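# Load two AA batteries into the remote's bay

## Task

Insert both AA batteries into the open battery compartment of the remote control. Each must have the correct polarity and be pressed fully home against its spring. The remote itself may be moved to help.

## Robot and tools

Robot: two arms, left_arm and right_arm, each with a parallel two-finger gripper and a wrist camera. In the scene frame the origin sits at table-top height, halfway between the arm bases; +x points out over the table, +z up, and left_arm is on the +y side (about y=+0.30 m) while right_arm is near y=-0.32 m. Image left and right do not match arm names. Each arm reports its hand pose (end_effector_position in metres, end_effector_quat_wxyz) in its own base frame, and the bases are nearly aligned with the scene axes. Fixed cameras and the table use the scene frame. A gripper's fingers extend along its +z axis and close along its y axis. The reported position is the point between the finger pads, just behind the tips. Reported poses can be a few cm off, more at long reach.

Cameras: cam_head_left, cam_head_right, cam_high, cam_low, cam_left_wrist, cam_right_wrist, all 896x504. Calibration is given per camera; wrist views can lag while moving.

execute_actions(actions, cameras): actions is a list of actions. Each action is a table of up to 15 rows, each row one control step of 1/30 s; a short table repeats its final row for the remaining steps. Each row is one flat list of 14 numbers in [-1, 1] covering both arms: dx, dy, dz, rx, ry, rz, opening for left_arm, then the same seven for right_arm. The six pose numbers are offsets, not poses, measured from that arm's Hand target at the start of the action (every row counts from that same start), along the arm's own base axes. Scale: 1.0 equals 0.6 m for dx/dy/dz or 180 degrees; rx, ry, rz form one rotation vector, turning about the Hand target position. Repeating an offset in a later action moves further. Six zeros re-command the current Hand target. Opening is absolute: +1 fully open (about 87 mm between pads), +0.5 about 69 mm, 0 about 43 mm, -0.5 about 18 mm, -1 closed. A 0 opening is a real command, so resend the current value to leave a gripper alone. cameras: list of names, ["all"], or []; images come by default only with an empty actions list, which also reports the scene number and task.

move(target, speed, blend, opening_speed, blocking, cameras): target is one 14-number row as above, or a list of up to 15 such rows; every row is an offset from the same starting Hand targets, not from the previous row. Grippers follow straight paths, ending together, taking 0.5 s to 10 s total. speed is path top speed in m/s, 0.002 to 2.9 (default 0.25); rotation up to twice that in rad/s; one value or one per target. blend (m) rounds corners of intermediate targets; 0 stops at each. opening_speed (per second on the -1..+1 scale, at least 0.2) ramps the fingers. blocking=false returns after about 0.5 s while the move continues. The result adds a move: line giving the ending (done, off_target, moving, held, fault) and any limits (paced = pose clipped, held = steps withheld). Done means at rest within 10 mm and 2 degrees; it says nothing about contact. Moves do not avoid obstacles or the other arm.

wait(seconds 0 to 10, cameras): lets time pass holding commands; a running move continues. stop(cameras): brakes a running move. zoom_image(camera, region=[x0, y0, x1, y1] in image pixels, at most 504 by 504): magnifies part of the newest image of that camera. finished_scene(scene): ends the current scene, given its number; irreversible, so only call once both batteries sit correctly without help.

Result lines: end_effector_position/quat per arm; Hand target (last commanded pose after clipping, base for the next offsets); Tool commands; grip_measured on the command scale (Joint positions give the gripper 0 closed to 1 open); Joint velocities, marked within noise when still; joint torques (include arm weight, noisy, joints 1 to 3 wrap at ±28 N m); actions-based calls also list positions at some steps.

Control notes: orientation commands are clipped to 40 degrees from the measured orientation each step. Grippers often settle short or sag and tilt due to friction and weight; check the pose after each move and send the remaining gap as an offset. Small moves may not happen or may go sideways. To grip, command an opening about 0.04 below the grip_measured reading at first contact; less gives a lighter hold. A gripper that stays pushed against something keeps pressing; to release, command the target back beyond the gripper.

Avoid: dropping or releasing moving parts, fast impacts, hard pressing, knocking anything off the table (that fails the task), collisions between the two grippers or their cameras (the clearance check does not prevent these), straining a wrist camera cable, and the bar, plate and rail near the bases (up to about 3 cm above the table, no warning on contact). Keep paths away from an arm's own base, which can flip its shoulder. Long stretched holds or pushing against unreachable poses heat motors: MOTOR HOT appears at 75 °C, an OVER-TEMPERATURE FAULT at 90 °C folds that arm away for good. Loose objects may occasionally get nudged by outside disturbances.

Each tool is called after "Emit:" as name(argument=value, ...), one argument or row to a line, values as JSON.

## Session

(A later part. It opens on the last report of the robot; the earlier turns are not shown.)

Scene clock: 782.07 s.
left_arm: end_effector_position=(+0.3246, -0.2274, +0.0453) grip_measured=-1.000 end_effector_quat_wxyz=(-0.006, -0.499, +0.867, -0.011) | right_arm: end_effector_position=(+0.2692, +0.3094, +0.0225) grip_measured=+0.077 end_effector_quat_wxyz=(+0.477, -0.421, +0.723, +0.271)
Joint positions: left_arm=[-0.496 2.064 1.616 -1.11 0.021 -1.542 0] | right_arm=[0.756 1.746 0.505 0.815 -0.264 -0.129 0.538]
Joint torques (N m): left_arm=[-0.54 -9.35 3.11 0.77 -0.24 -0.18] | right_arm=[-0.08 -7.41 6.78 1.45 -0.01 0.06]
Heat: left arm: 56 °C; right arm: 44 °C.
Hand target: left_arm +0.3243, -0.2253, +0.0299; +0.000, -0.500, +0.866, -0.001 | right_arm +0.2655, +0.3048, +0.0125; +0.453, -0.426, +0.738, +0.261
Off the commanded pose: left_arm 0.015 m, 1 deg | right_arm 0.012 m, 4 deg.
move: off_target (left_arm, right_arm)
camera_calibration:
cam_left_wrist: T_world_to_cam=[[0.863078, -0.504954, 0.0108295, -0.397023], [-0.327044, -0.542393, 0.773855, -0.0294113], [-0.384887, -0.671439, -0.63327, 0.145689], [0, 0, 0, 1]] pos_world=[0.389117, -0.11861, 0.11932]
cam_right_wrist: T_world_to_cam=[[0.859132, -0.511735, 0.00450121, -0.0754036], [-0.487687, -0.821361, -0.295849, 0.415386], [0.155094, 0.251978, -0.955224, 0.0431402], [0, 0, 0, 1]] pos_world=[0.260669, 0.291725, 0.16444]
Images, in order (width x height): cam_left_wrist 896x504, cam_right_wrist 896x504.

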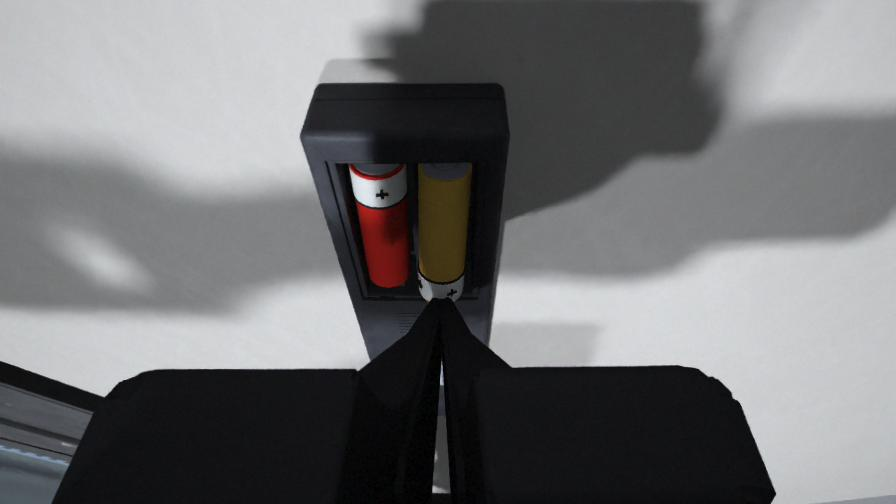

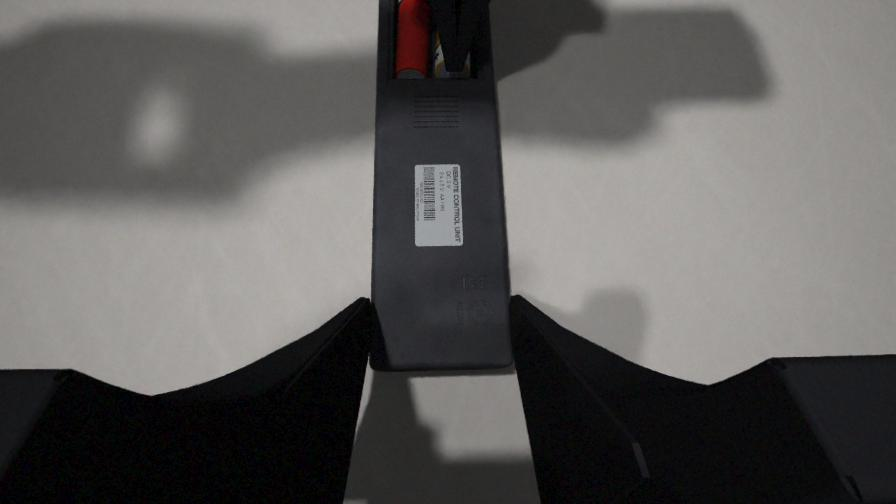

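Emit:
move(
  target=[
    [0, 0, 0.0685, 0, 0, 0, -1, 0, 0, 0, 0, 0, 0, 0.0],
    [0.0067, 0.008, 0.0685, 0, 0, 0, -1, 0, 0, 0, 0, 0, 0, 0.0],
  ],
  speed=0.08,
  blend=0.01,
  cameras=["cam_right_wrist", "cam_left_wrist"],
)

Emit:
zoom_image(
  camera="cam_right_wrist",
  region=[410, 10, 510, 90],
)

Emit:
zoom_image(
  camera="cam_left_wrist",
  region=[370, 210, 520, 340],
)

Scene clock: 797.33 s.
left_arm: end_effector_position=(+0.3253, -0.2237, +0.0645) grip_measured=-1.000 end_effector_quat_wxyz=(-0.006, -0.500, +0.866, +0.000) | right_arm: end_effector_position=(+0.2692, +0.3094, +0.0225) grip_measured=+0.077 end_effector_quat_wxyz=(+0.477, -0.421, +0.723, +0.271)
Joint positions: left_arm=[-0.492 2.064 1.694 -1.207 0.01 -1.54 0] | right_arm=[0.756 1.746 0.505 0.815 -0.264 -0.129 0.538]
Joint torques (N m): left_arm=[0.9 -11.78 6.97 0.17 -0.12 -0.07] | right_arm=[-0.05 -7.42 6.79 1.45 -0.01 0.06]
Heat: left arm: 55 °C; right arm: 43 °C.
Hand target: left_arm +0.3283, -0.2205, +0.0710; +0.000, -0.500, +0.866, -0.001 | right_arm +0.2655, +0.3048, +0.0125; +0.453, -0.426, +0.738, +0.261
Off the commanded pose: left_arm 0.008 m, 1 deg | right_arm 0.012 m, 4 deg.
move: off_target (right_arm); blend cut to 0.0031 m at target 1
camera_calibration:
cam_left_wrist: T_world_to_cam=[[0.864271, -0.502973, -0.00737819, -0.394773], [-0.317539, -0.556893, 0.767489, -0.047925], [-0.390135, -0.660975, -0.64102, 0.16515], [0, 0, 0, 1]] pos_world=[0.390403, -0.116089, 0.139734]
cam_right_wrist: T_world_to_cam=[[0.859132, -0.511735, 0.00450121, -0.0754036], [-0.487687, -0.821361, -0.295849, 0.415386], [0.155094, 0.251978, -0.955224, 0.0431402], [0, 0, 0, 1]] pos_world=[0.260669, 0.291725, 0.16444]
Images, in order (width x height): cam_left_wrist 896x504, cam_right_wrist 896x504.

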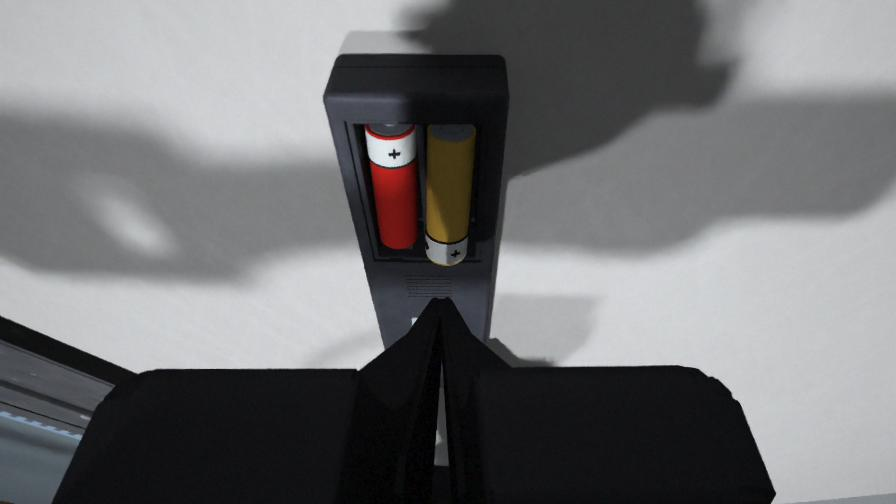

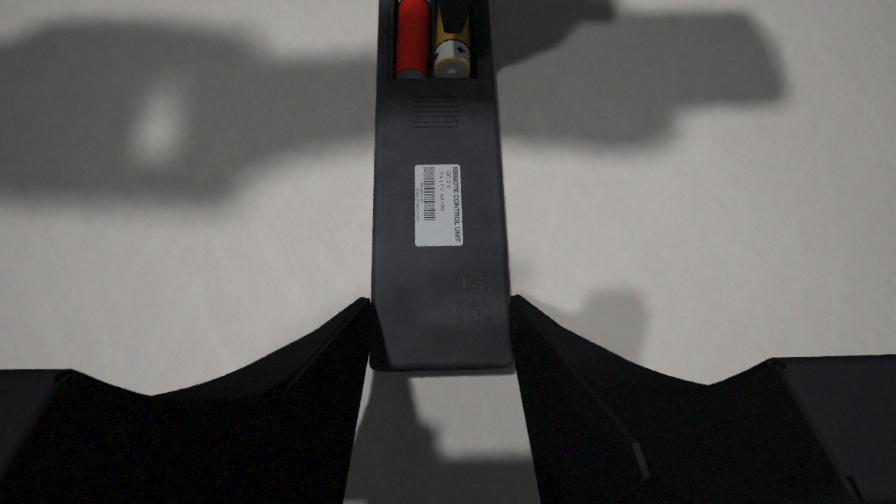

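Scaled by 5.040.

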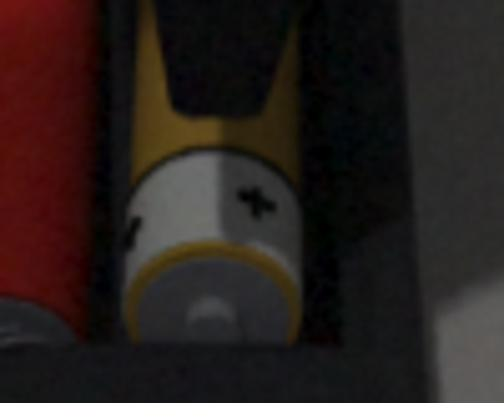

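Scaled by 3.360.

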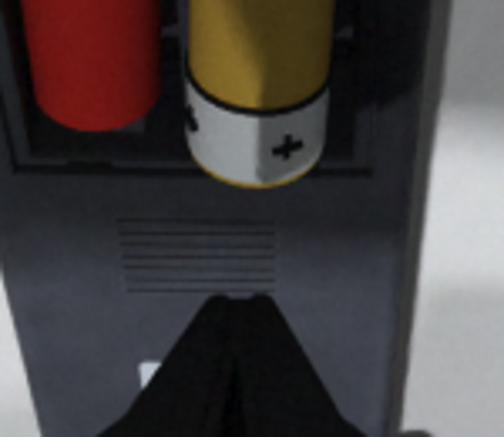

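Emit:
move(
  target=[
    [0.005, 0.0067, 0, 0, 0, 0, -1, 0, 0, 0, 0, 0, 0, 0.0],
    [0.005, 0.0067, -0.0683, 0, 0, 0, -1, 0, 0, 0, 0, 0, 0, 0.0],
  ],
  speed=0.05,
  cameras=["cam_right_wrist", "cam_left_wrist"],
)

Emit:
zoom_image(
  camera="cam_right_wrist",
  region=[410, 10, 510, 90],
)

Emit:
zoom_image(
  camera="cam_left_wrist",
  region=[370, 210, 520, 340],
)

Scene clock: 821.20 s.
left_arm: end_effector_position=(+0.3285, -0.2214, +0.0459) grip_measured=-1.000 end_effector_quat_wxyz=(-0.003, -0.498, +0.867, -0.011) | right_arm: end_effector_position=(+0.2692, +0.3094, +0.0225) grip_measured=+0.077 end_effector_quat_wxyz=(+0.477, -0.421, +0.723, +0.271)
Joint positions: left_arm=[-0.481 2.064 1.619 -1.111 0.016 -1.523 0] | right_arm=[0.756 1.746 0.505 0.815 -0.264 -0.129 0.538]
Joint torques (N m): left_arm=[0.75 -8.61 4.05 0.68 -0.13 -0.1] | right_arm=[-0.06 -7.39 6.79 1.45 -0.01 0.06]
Heat: left arm: 57 °C; right arm: 43 °C.
Hand target: left_arm +0.3314, -0.2165, +0.0301; +0.000, -0.500, +0.866, -0.001 | right_arm +0.2655, +0.3048, +0.0125; +0.453, -0.426, +0.738, +0.261
Off the commanded pose: left_arm 0.017 m, 1 deg | right_arm 0.012 m, 4 deg.
move: off_target (left_arm, right_arm)
camera_calibration:
cam_left_wrist: T_world_to_cam=[[0.86173, -0.507194, 0.0132503, -0.397509], [-0.332118, -0.544146, 0.770456, -0.0239282], [-0.383561, -0.668326, -0.637355, 0.152065], [0, 0, 0, 1]] pos_world=[0.392925, -0.113006, 0.120622]
cam_right_wrist: T_world_to_cam=[[0.859132, -0.511735, 0.00450121, -0.0754036], [-0.487687, -0.821361, -0.295849, 0.415386], [0.155094, 0.251978, -0.955224, 0.0431402], [0, 0, 0, 1]] pos_world=[0.260669, 0.291725, 0.16444]
Images, in order (width x height): cam_left_wrist 896x504, cam_right_wrist 896x504.

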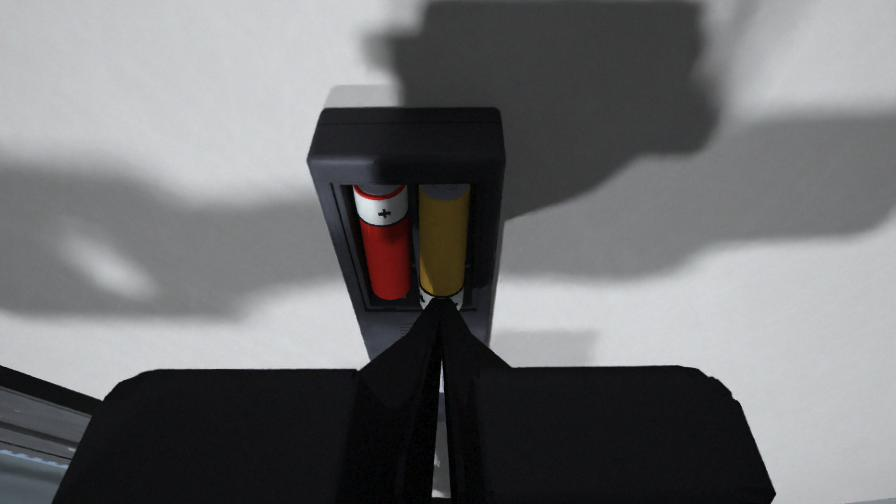

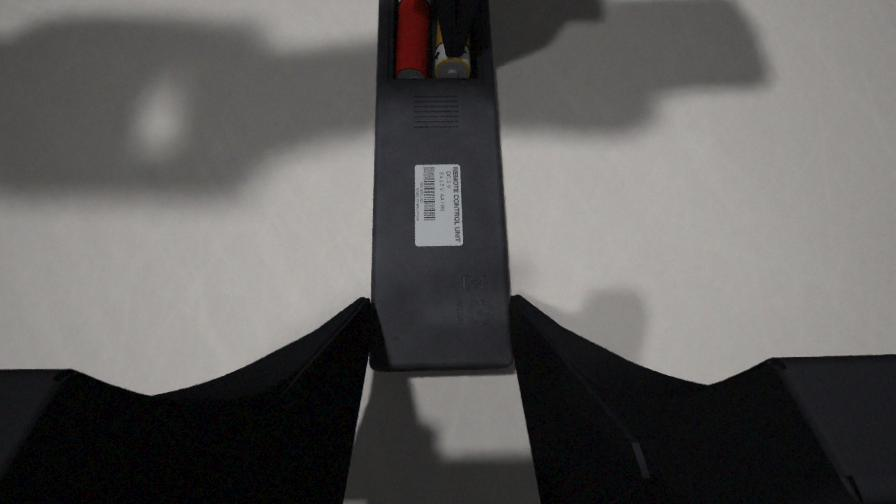

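Scaled by 5.040.

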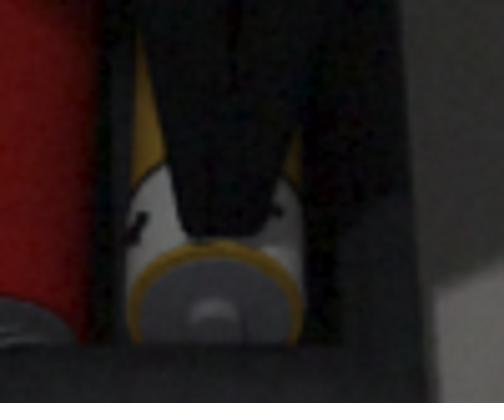

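Scaled by 3.360.

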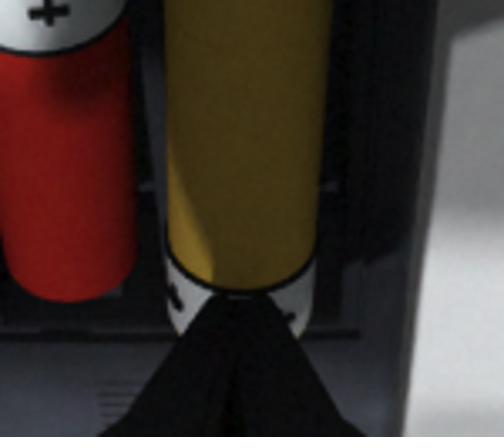

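Emit:
move(
  target=[0, 0, -0.0583, 0, 0, 0, -1, 0, 0, 0, 0, 0, 0, 0.0],
  speed=0.06,
  cameras=["cam_right_wrist"],
)

Emit:
zoom_image(
  camera="cam_right_wrist",
  region=[410, 10, 510, 90],
)

Scene clock: 826.33 s.
left_arm: end_effector_position=(+0.3288, -0.2208, +0.0402) grip_measured=-1.000 end_effector_quat_wxyz=(-0.009, -0.500, +0.866, -0.031) | right_arm: end_effector_position=(+0.2692, +0.3094, +0.0225) grip_measured=+0.077 end_effector_quat_wxyz=(+0.477, -0.421, +0.723, +0.271)
Joint positions: left_arm=[-0.465 2.044 1.559 -1.044 0.048 -1.513 0] | right_arm=[0.756 1.746 0.505 0.815 -0.264 -0.129 0.538]
Joint torques (N m): left_arm=[-0.43 -3.95 1.44 1.24 -0.49 -0.14] | right_arm=[-0.05 -7.41 6.79 1.46 0 0.05]
Heat: left arm: 56 °C; right arm: 43 °C.
Hand target: left_arm +0.3313, -0.2165, -0.0049; +0.000, -0.500, +0.866, -0.001 | right_arm +0.2655, +0.3048, +0.0125; +0.453, -0.426, +0.738, +0.261
Off the commanded pose: left_arm 0.045 m, 4 deg | right_arm 0.012 m, 4 deg.
move: off_target (left_arm, right_arm)
camera_calibration:
cam_right_wrist: T_world_to_cam=[[0.859132, -0.511735, 0.00450121, -0.0754036], [-0.487687, -0.821361, -0.295849, 0.415386], [0.155094, 0.251978, -0.955224, 0.0431402], [0, 0, 0, 1]] pos_world=[0.260669, 0.291725, 0.16444]
Images, in order (width x height): cam_right_wrist 896x504.

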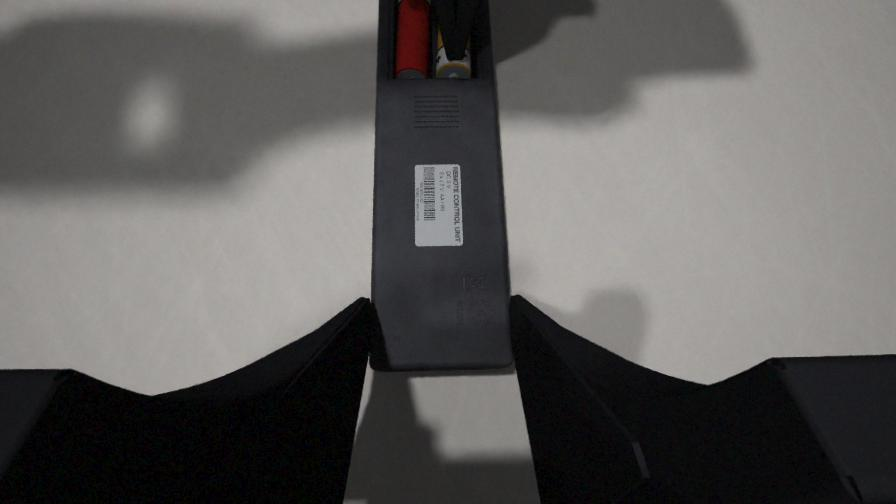

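Scaled by 5.040.

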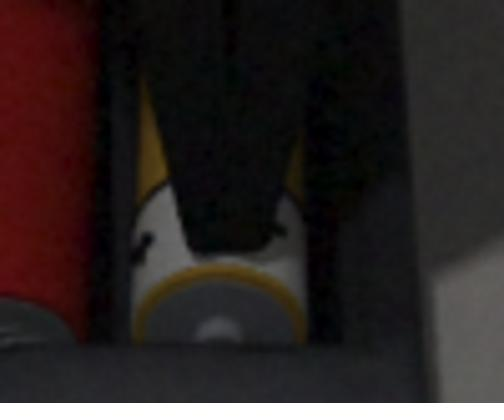

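Emit:
move(
  target=[0.0168, 0.025, -0.0167, 0, 0, 0, -1, 0, 0, 0, 0, 0, 0, 0.0],
  speed=0.06,
  cameras=["cam_right_wrist"],
)

Emit:
zoom_image(
  camera="cam_right_wrist",
  region=[410, 10, 510, 90],
)

Scene clock: 829.57 s.
left_arm: end_effector_position=(+0.3296, -0.2197, +0.0397) grip_measured=-1.000 end_effector_quat_wxyz=(-0.033, -0.493, +0.868, -0.052) | right_arm: end_effector_position=(+0.2692, +0.3094, +0.0225) grip_measured=+0.077 end_effector_quat_wxyz=(+0.477, -0.421, +0.723, +0.271)
Joint positions: left_arm=[-0.433 2.045 1.545 -1.024 0.114 -1.47 0] | right_arm=[0.756 1.746 0.505 0.815 -0.264 -0.129 0.538]
Joint torques (N m): left_arm=[0.75 -2.52 1.95 1.23 -1.13 -0.06] | right_arm=[-0.06 -7.42 6.79 1.45 -0.01 0.06]
Heat: left arm: 55 °C; right arm: 43 °C.
Hand target: left_arm +0.3414, -0.2015, -0.0151; +0.000, -0.500, +0.866, -0.001 | right_arm +0.2655, +0.3048, +0.0125; +0.453, -0.426, +0.738, +0.261
Off the commanded pose: left_arm 0.059 m, 7 deg | right_arm 0.012 m, 4 deg.
move: off_target (left_arm, right_arm)
camera_calibration:
cam_right_wrist: T_world_to_cam=[[0.859132, -0.511735, 0.00450121, -0.0754036], [-0.487687, -0.821361, -0.295849, 0.415386], [0.155094, 0.251978, -0.955224, 0.0431402], [0, 0, 0, 1]] pos_world=[0.260669, 0.291725, 0.16444]
Images, in order (width x height): cam_right_wrist 896x504.

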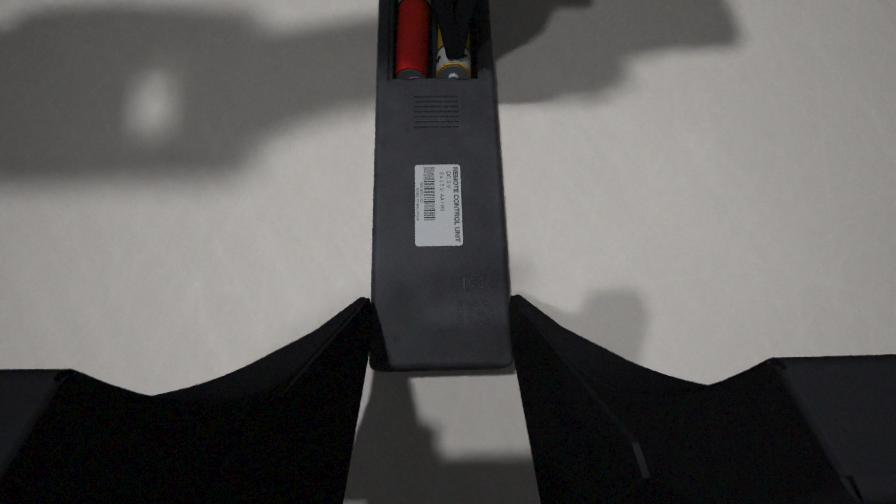

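Scaled by 5.040.

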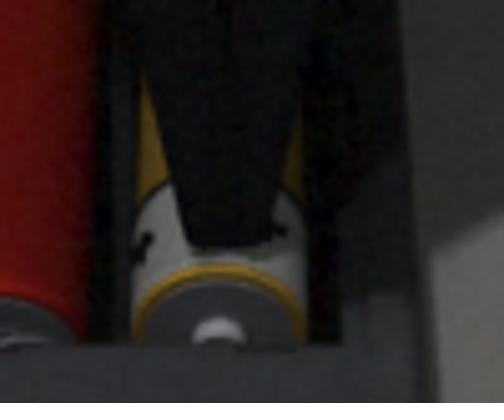

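Emit:
move(
  target=[0.0108, 0.017, -0.02, 0, 0, 0, -1, 0, 0, 0, 0, 0, 0, 0.0],
  speed=0.06,
  cameras=["cam_right_wrist", "cam_left_wrist"],
)

Emit:
zoom_image(
  camera="cam_right_wrist",
  region=[410, 10, 510, 90],
)

Scene clock: 834.60 s.
left_arm: end_effector_position=(+0.3308, -0.2175, +0.0389) grip_measured=-1.000 end_effector_quat_wxyz=(-0.054, -0.490, +0.868, -0.067) | right_arm: end_effector_position=(+0.2692, +0.3094, +0.0225) grip_measured=+0.077 end_effector_quat_wxyz=(+0.477, -0.421, +0.723, +0.271)
Joint positions: left_arm=[-0.404 2.052 1.538 -1.014 0.167 -1.435 0] | right_arm=[0.756 1.746 0.505 0.815 -0.264 -0.129 0.538]
Joint torques (N m): left_arm=[0.83 -1.47 1.46 1.34 -1.63 -0.16] | right_arm=[-0.05 -7.41 6.79 1.45 -0.01 0.06]
Heat: left arm: 53 °C; right arm: 42 °C.
Hand target: left_arm +0.3478, -0.1912, -0.0270; +0.000, -0.500, +0.866, -0.001 | right_arm +0.2655, +0.3048, +0.0125; +0.453, -0.426, +0.738, +0.261
Off the commanded pose: left_arm 0.073 m, 10 deg | right_arm 0.012 m, 4 deg.
move: off_target (left_arm, right_arm)
camera_calibration:
cam_left_wrist: T_world_to_cam=[[0.855139, -0.514615, 0.0625197, -0.398774], [-0.313793, -0.41785, 0.852605, 0.00256908], [-0.41264, -0.748714, -0.518802, 0.138577], [0, 0, 0, 1]] pos_world=[0.398995, -0.100387, 0.0946347]
cam_right_wrist: T_world_to_cam=[[0.859132, -0.511735, 0.00450121, -0.0754036], [-0.487687, -0.821361, -0.295849, 0.415386], [0.155094, 0.251978, -0.955224, 0.0431402], [0, 0, 0, 1]] pos_world=[0.260669, 0.291725, 0.16444]
Images, in order (width x height): cam_left_wrist 896x504, cam_right_wrist 896x504.

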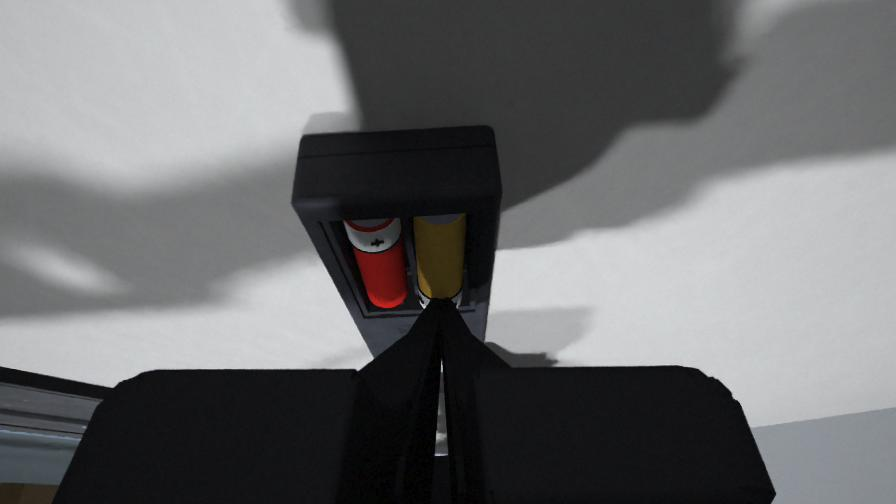

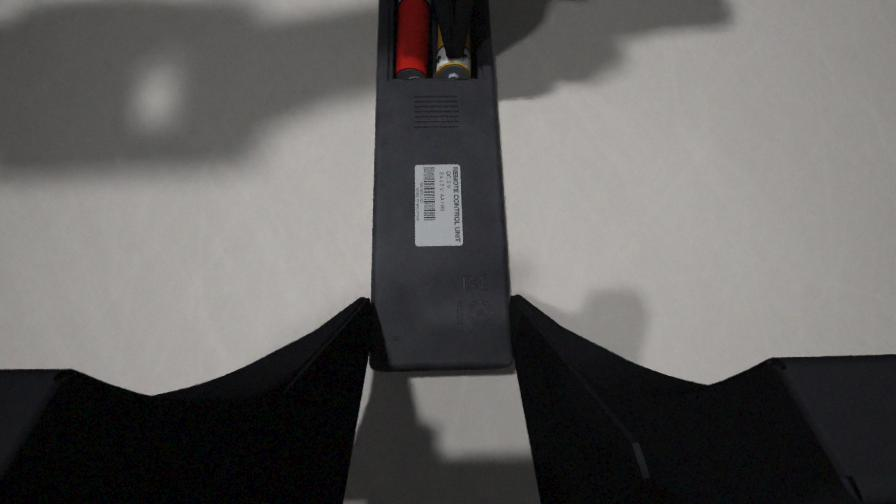

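Scaled by 5.040.

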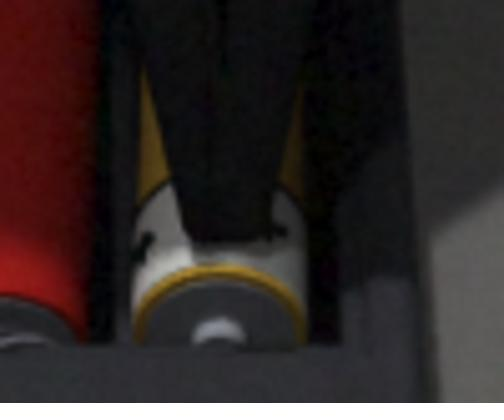

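Emit:
move(
  target=[0.0225, 0.035, -0.0083, 0.0384, -0.0224, 0, -1, 0, 0, 0, 0, 0, 0, 0.0],
  speed=0.06,
  cameras=["cam_right_wrist", "cam_left_wrist"],
)

Emit:
zoom_image(
  camera="cam_right_wrist",
  region=[410, 10, 510, 90],
)

Scene clock: 853.70 s.
left_arm: end_effector_position=(+0.3340, -0.2136, +0.0362) grip_measured=-1.000 end_effector_quat_wxyz=(-0.041, -0.488, +0.870, -0.061) | right_arm: end_effector_position=(+0.2694, +0.3095, +0.0226) grip_measured=+0.077 end_effector_quat_wxyz=(+0.477, -0.421, +0.723, +0.271)
Joint positions: left_arm=[-0.403 2.055 1.538 -1.007 0.14 -1.429 0] | right_arm=[0.756 1.746 0.507 0.813 -0.264 -0.129 0.538]
Joint torques (N m): left_arm=[1.44 -2.22 2.3 1.29 -2.65 -0.11] | right_arm=[-0.06 -7.41 6.64 1.48 -0.01 0.06]
Heat: left arm: 48 °C; right arm: 42 °C.
Hand target: left_arm +0.3613, -0.1702, -0.0319; +0.060, -0.499, +0.864, +0.034 | right_arm +0.2655, +0.3048, +0.0125; +0.453, -0.426, +0.738, +0.261
Off the commanded pose: left_arm 0.085 m, 16 deg | right_arm 0.012 m, 3 deg.
move: off_target (left_arm, right_arm)
camera_calibration:
cam_left_wrist: T_world_to_cam=[[0.852018, -0.519559, 0.0642133, -0.399359], [-0.328816, -0.435663, 0.837901, 0.00922953], [-0.407363, -0.735021, -0.542032, 0.143413], [0, 0, 0, 1]] pos_world=[0.401717, -0.098058, 0.0956451]
cam_right_wrist: T_world_to_cam=[[0.859181, -0.511654, 0.00425778, -0.0754694], [-0.48779, -0.821562, -0.295121, 0.415642], [0.154498, 0.251485, -0.95545, 0.0434897], [0, 0, 0, 1]] pos_world=[0.260869, 0.291925, 0.164538]
Images, in order (width x height): cam_left_wrist 896x504, cam_right_wrist 896x504.

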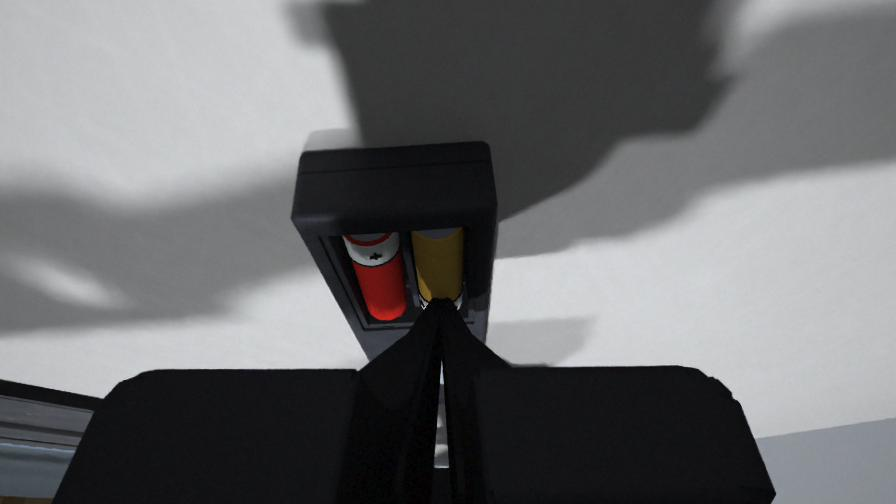

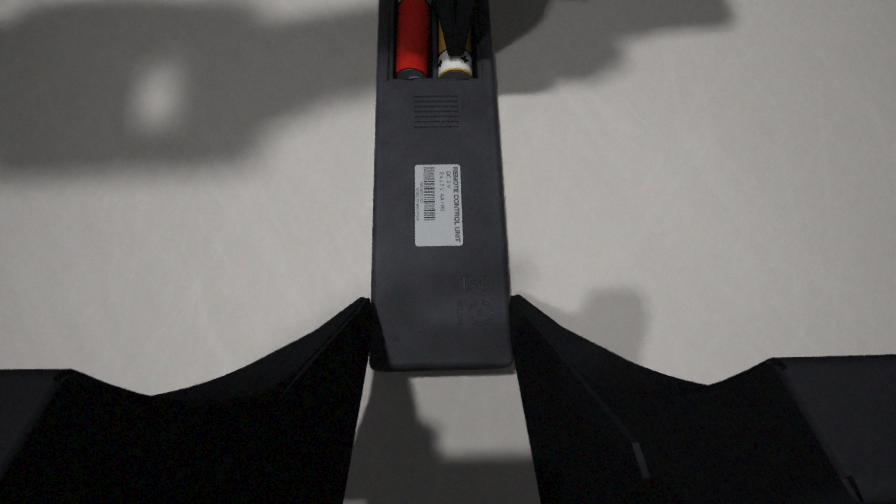

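Scaled by 5.040.

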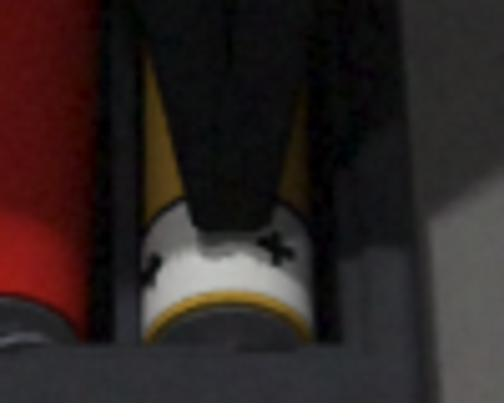

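Emit:
move(
  target=[0.0085, 0.0143, -0.0333, 0.024, -0.014, 0, -1, 0, 0, 0, 0, 0, 0, 0.0],
  speed=0.06,
  cameras=["cam_right_wrist", "cam_left_wrist"],
)

Emit:
zoom_image(
  camera="cam_right_wrist",
  region=[410, 10, 510, 90],
)

Scene clock: 857.43 s.
left_arm: end_effector_position=(+0.3327, -0.2128, +0.0318) grip_measured=-1.000 end_effector_quat_wxyz=(-0.026, -0.480, +0.875, -0.050) | right_arm: end_effector_position=(+0.2694, +0.3095, +0.0226) grip_measured=+0.077 end_effector_quat_wxyz=(+0.477, -0.421, +0.723, +0.271)
Joint positions: left_arm=[-0.419 2.053 1.527 -0.995 0.102 -1.426 0] | right_arm=[0.756 1.746 0.507 0.813 -0.264 -0.129 0.538]
Joint torques (N m): left_arm=[1.57 -0.47 0.34 1.67 -3.07 -0.14] | right_arm=[-0.03 -7.41 6.65 1.47 -0.01 0.05]
Heat: left arm: 47 °C; right arm: 42 °C.
Hand target: left_arm +0.3665, -0.1618, -0.0519; +0.098, -0.497, +0.860, +0.055 | right_arm +0.2655, +0.3048, +0.0125; +0.453, -0.426, +0.738, +0.261
Off the commanded pose: left_arm 0.104 m, 19 deg | right_arm 0.012 m, 3 deg.
move: off_target (left_arm, right_arm)
camera_calibration:
cam_left_wrist: T_world_to_cam=[[0.841625, -0.536539, 0.0615942, -0.397651], [-0.351702, -0.457959, 0.816443, 0.0164491], [-0.409846, -0.708801, -0.574132, 0.148572], [0, 0, 0, 1]] pos_world=[0.40135, -0.100514, 0.0963632]
cam_right_wrist: T_world_to_cam=[[0.859181, -0.511654, 0.00425778, -0.0754694], [-0.48779, -0.821562, -0.295121, 0.415642], [0.154498, 0.251485, -0.95545, 0.0434897], [0, 0, 0, 1]] pos_world=[0.260869, 0.291925, 0.164538]
Images, in order (width x height): cam_left_wrist 896x504, cam_right_wrist 896x504.

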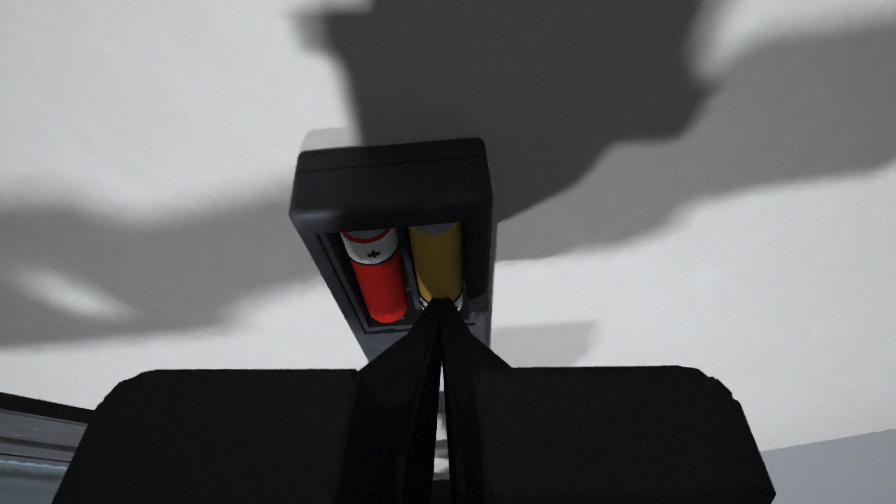

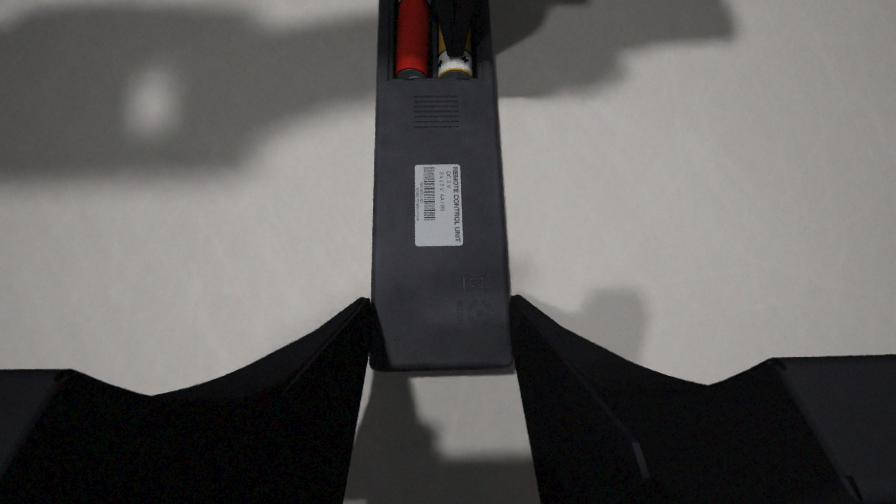

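Scaled by 5.040.

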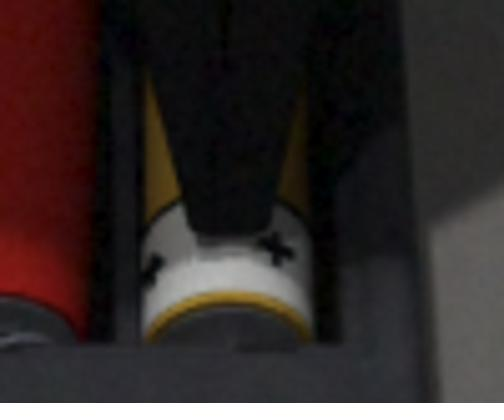

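Emit:
move(
  target=[-0.034, -0.0573, 0, -0.0384, 0.0224, 0, -1, 0, 0, 0, 0, 0, 0, 0.0],
  speed=0.06,
  cameras=["cam_right_wrist", "cam_left_wrist", "cam_low"],
)

Emit:
zoom_image(
  camera="cam_right_wrist",
  region=[410, 10, 510, 90],
)

Emit:
zoom_image(
  camera="cam_low",
  region=[530, 220, 614, 270],
)

Scene clock: 873.70 s.
left_arm: end_effector_position=(+0.3308, -0.2156, +0.0316) grip_measured=-1.000 end_effector_quat_wxyz=(-0.020, -0.489, +0.870, -0.053) | right_arm: end_effector_position=(+0.2694, +0.3095, +0.0226) grip_measured=+0.077 end_effector_quat_wxyz=(+0.477, -0.421, +0.723, +0.271)
Joint positions: left_arm=[-0.431 2.037 1.504 -0.975 0.095 -1.458 0] | right_arm=[0.756 1.746 0.507 0.813 -0.264 -0.129 0.538]
Joint torques (N m): left_arm=[-1.01 1.36 -0.31 1.79 -1.75 -0.29] | right_arm=[-0.09 -7.42 6.67 1.47 -0.01 0.06]
Heat: left arm: 45 °C; right arm: 42 °C.
Hand target: left_arm +0.3461, -0.1960, -0.0520; +0.038, -0.500, +0.865, +0.021 | right_arm +0.2655, +0.3048, +0.0125; +0.453, -0.426, +0.738, +0.261
Off the commanded pose: left_arm 0.087 m, 11 deg | right_arm 0.012 m, 3 deg.
move: off_target (left_arm, right_arm)
camera_calibration:
cam_left_wrist: T_world_to_cam=[[0.851884, -0.519045, 0.0698937, -0.397516], [-0.350714, -0.466245, 0.812167, 0.012599], [-0.388964, -0.716385, -0.579223, 0.137274], [0, 0, 0, 1]] pos_world=[0.396451, -0.102114, 0.0970634]
cam_right_wrist: T_world_to_cam=[[0.859181, -0.511654, 0.00425778, -0.0754694], [-0.48779, -0.821562, -0.295121, 0.415642], [0.154498, 0.251485, -0.95545, 0.0434897], [0, 0, 0, 1]] pos_world=[0.260869, 0.291925, 0.164538]
Images, in order (width x height): cam_low 896x504, cam_left_wrist 896x504, cam_right_wrist 896x504.

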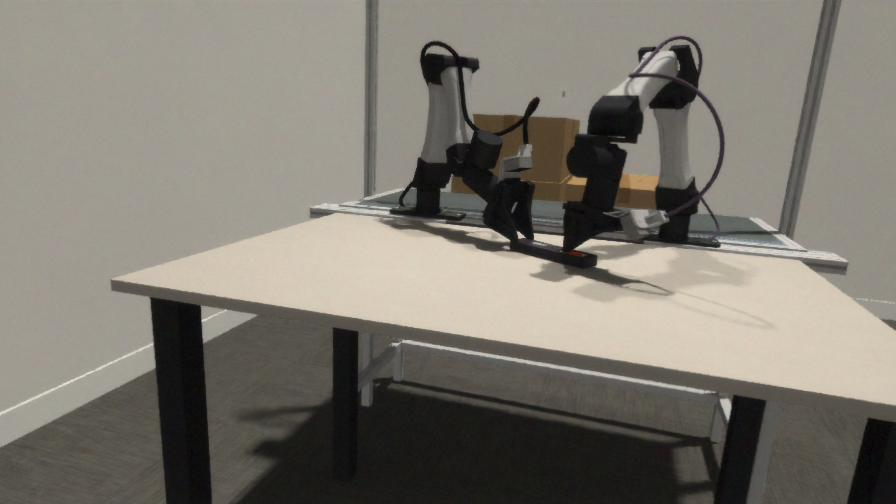

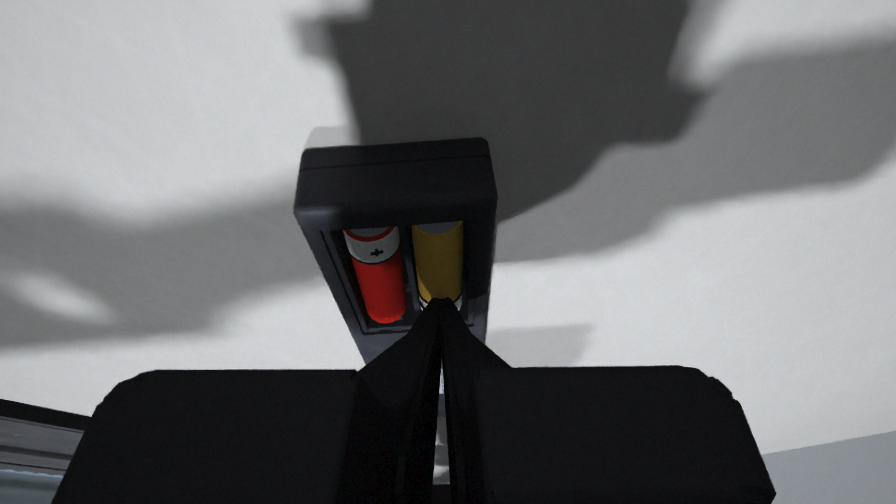

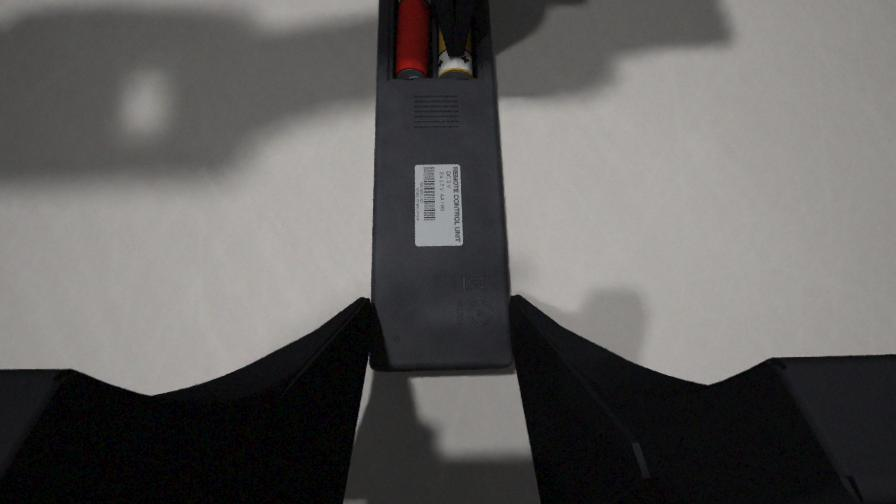

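Scaled by 5.040.

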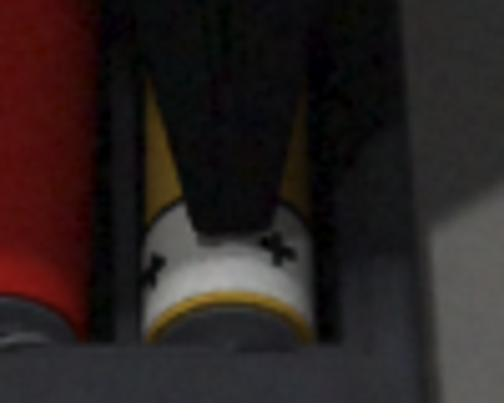

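Scaled by 6.000.

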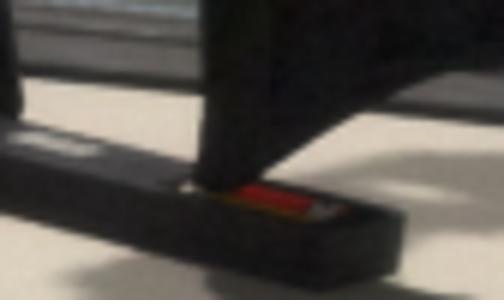

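Emit:
move(
  target=[
    [-0.0255, -0.0327, 0.12, -0.024, 0.014, 0, -1, 0, 0, 0, 0, 0, 0, 0.0],
    [-0.0255, -0.0327, 0.22, -0.024, 0.014, 0, -1, 0, 0, 0, 0, 0, 0, 0.0],
  ],
  speed=0.1,
  blend=0.01,
  cameras=["cam_right_wrist", "cam_left_wrist", "cam_low"],
)

Emit:
zoom_image(
  camera="cam_right_wrist",
  region=[410, 10, 510, 90],
)

Emit:
zoom_image(
  camera="cam_left_wrist",
  region=[330, 110, 530, 290],
)

Emit:
zoom_image(
  camera="cam_low",
  region=[530, 220, 614, 270],
)

Scene clock: 881.10 s.
left_arm: end_effector_position=(+0.3306, -0.2143, +0.0748) grip_measured=-1.000 end_effector_quat_wxyz=(-0.005, -0.500, +0.866, -0.002) | right_arm: end_effector_position=(+0.2694, +0.3095, +0.0226) grip_measured=+0.077 end_effector_quat_wxyz=(+0.477, -0.421, +0.723, +0.271)
Joint positions: left_arm=[-0.465 2.057 1.725 -1.241 0.01 -1.512 0] | right_arm=[0.756 1.746 0.507 0.813 -0.264 -0.129 0.538]
Joint torques (N m): left_arm=[-0.39 -11.33 6.95 0.2 -0.13 -0.16] | right_arm=[-0.06 -7.43 6.64 1.47 -0.01 0.06]
Heat: left arm: 44 °C; right arm: 42 °C.
Hand target: left_arm +0.3306, -0.2157, +0.0800; +0.000, -0.500, +0.866, +0.000 | right_arm +0.2655, +0.3048, +0.0125; +0.453, -0.426, +0.738, +0.261
Off the commanded pose: left_arm 0.005 m, 1 deg | right_arm 0.012 m, 3 deg.
move: off_target (right_arm)
camera_calibration:
cam_left_wrist: T_world_to_cam=[[0.864304, -0.502956, -0.0037002, -0.394807], [-0.320015, -0.555575, 0.767416, -0.0478203], [-0.388032, -0.662097, -0.641139, 0.179048], [0, 0, 0, 1]] pos_world=[0.395407, -0.106591, 0.150032]
cam_right_wrist: T_world_to_cam=[[0.859181, -0.511654, 0.00425778, -0.0754694], [-0.48779, -0.821562, -0.295121, 0.415642], [0.154498, 0.251485, -0.95545, 0.0434897], [0, 0, 0, 1]] pos_world=[0.260869, 0.291925, 0.164538]
Images, in order (width x height): cam_low 896x504, cam_left_wrist 896x504, cam_right_wrist 896x504.

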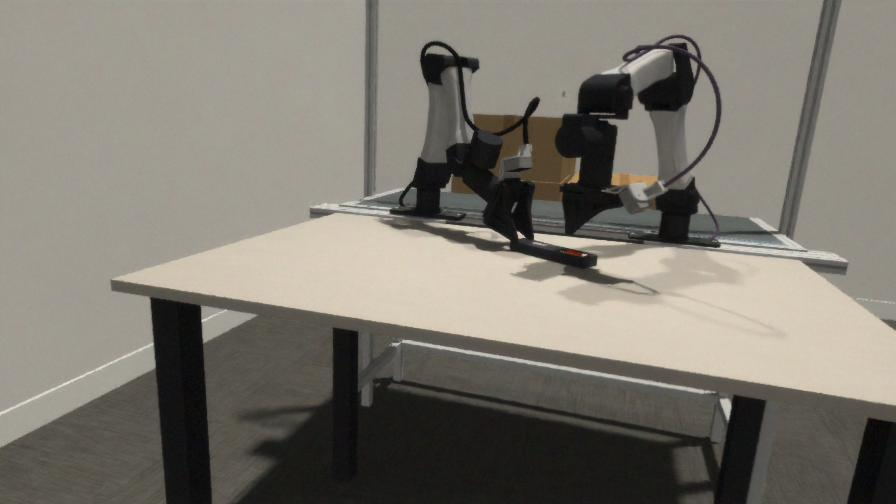

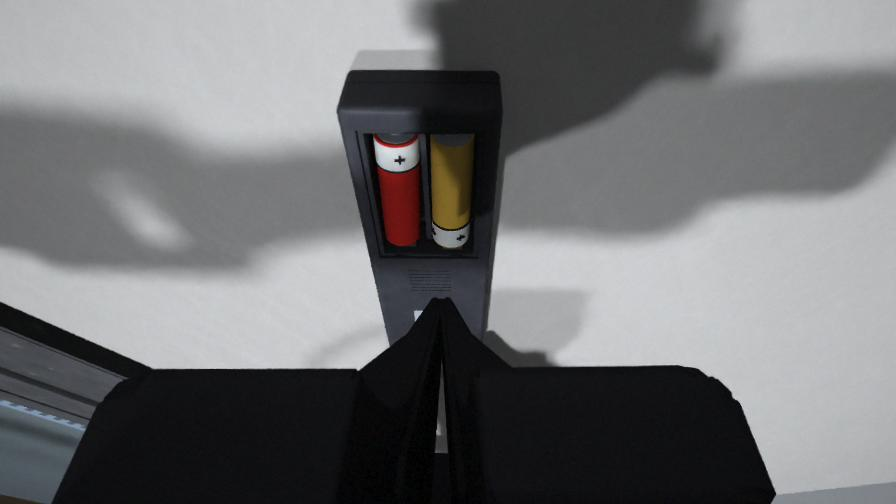

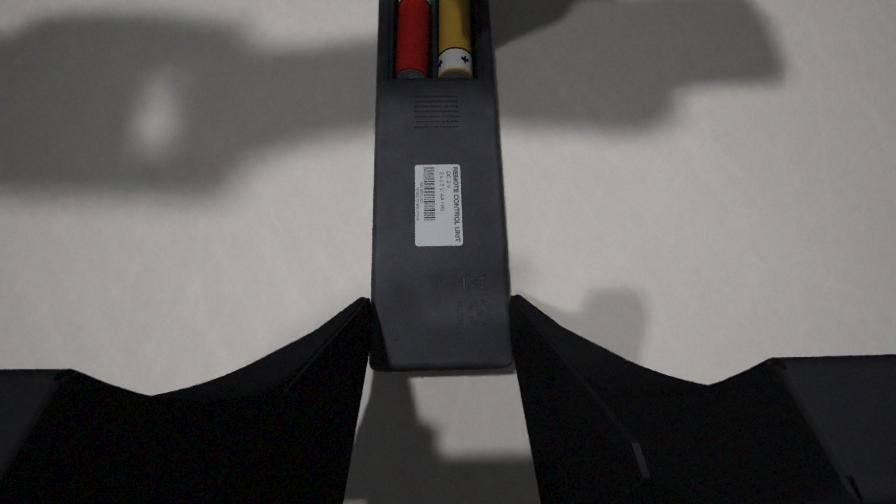

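Scaled by 5.040.

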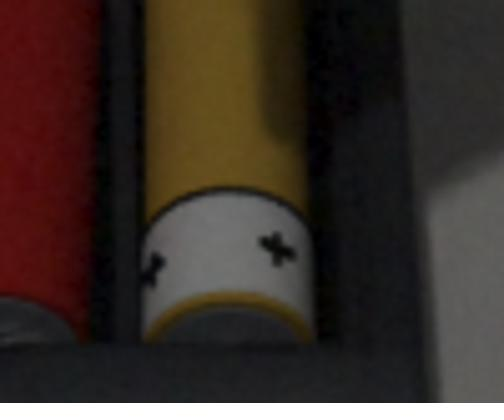

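Scaled by 2.520.

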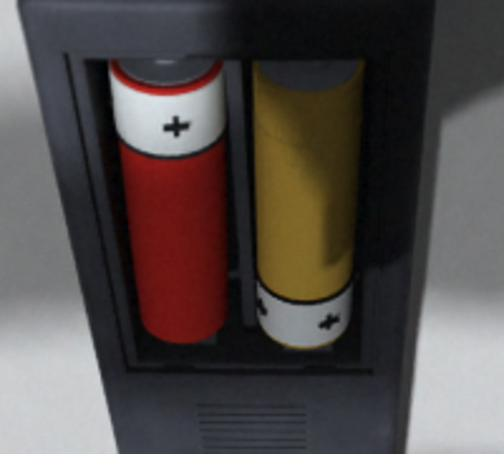

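Scaled by 6.000.

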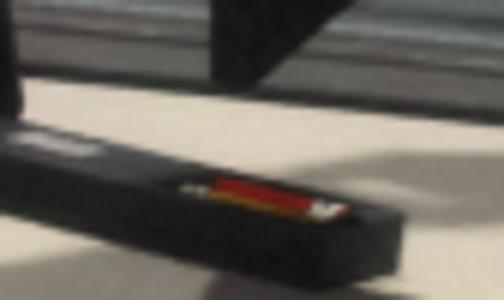

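Emit:
zoom_image(
  camera="cam_left_wrist",
  region=[360, 120, 490, 175],
)

Emit:
zoom_image(
  camera="cam_left_wrist",
  region=[370, 215, 490, 275],
)

Scaled by 3.877.

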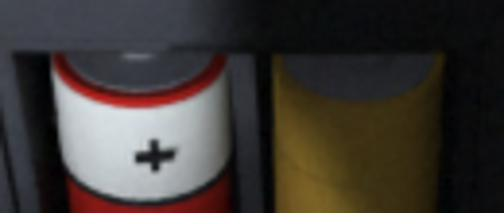

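Scaled by 4.200.

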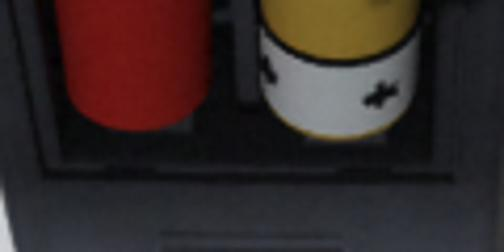

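Emit:
zoom_image(
  camera="cam_low",
  region=[550, 236, 606, 270],
)

Scaled by 9.000.

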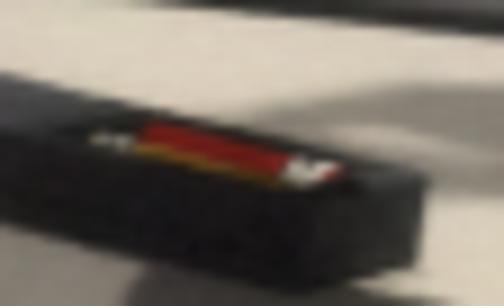

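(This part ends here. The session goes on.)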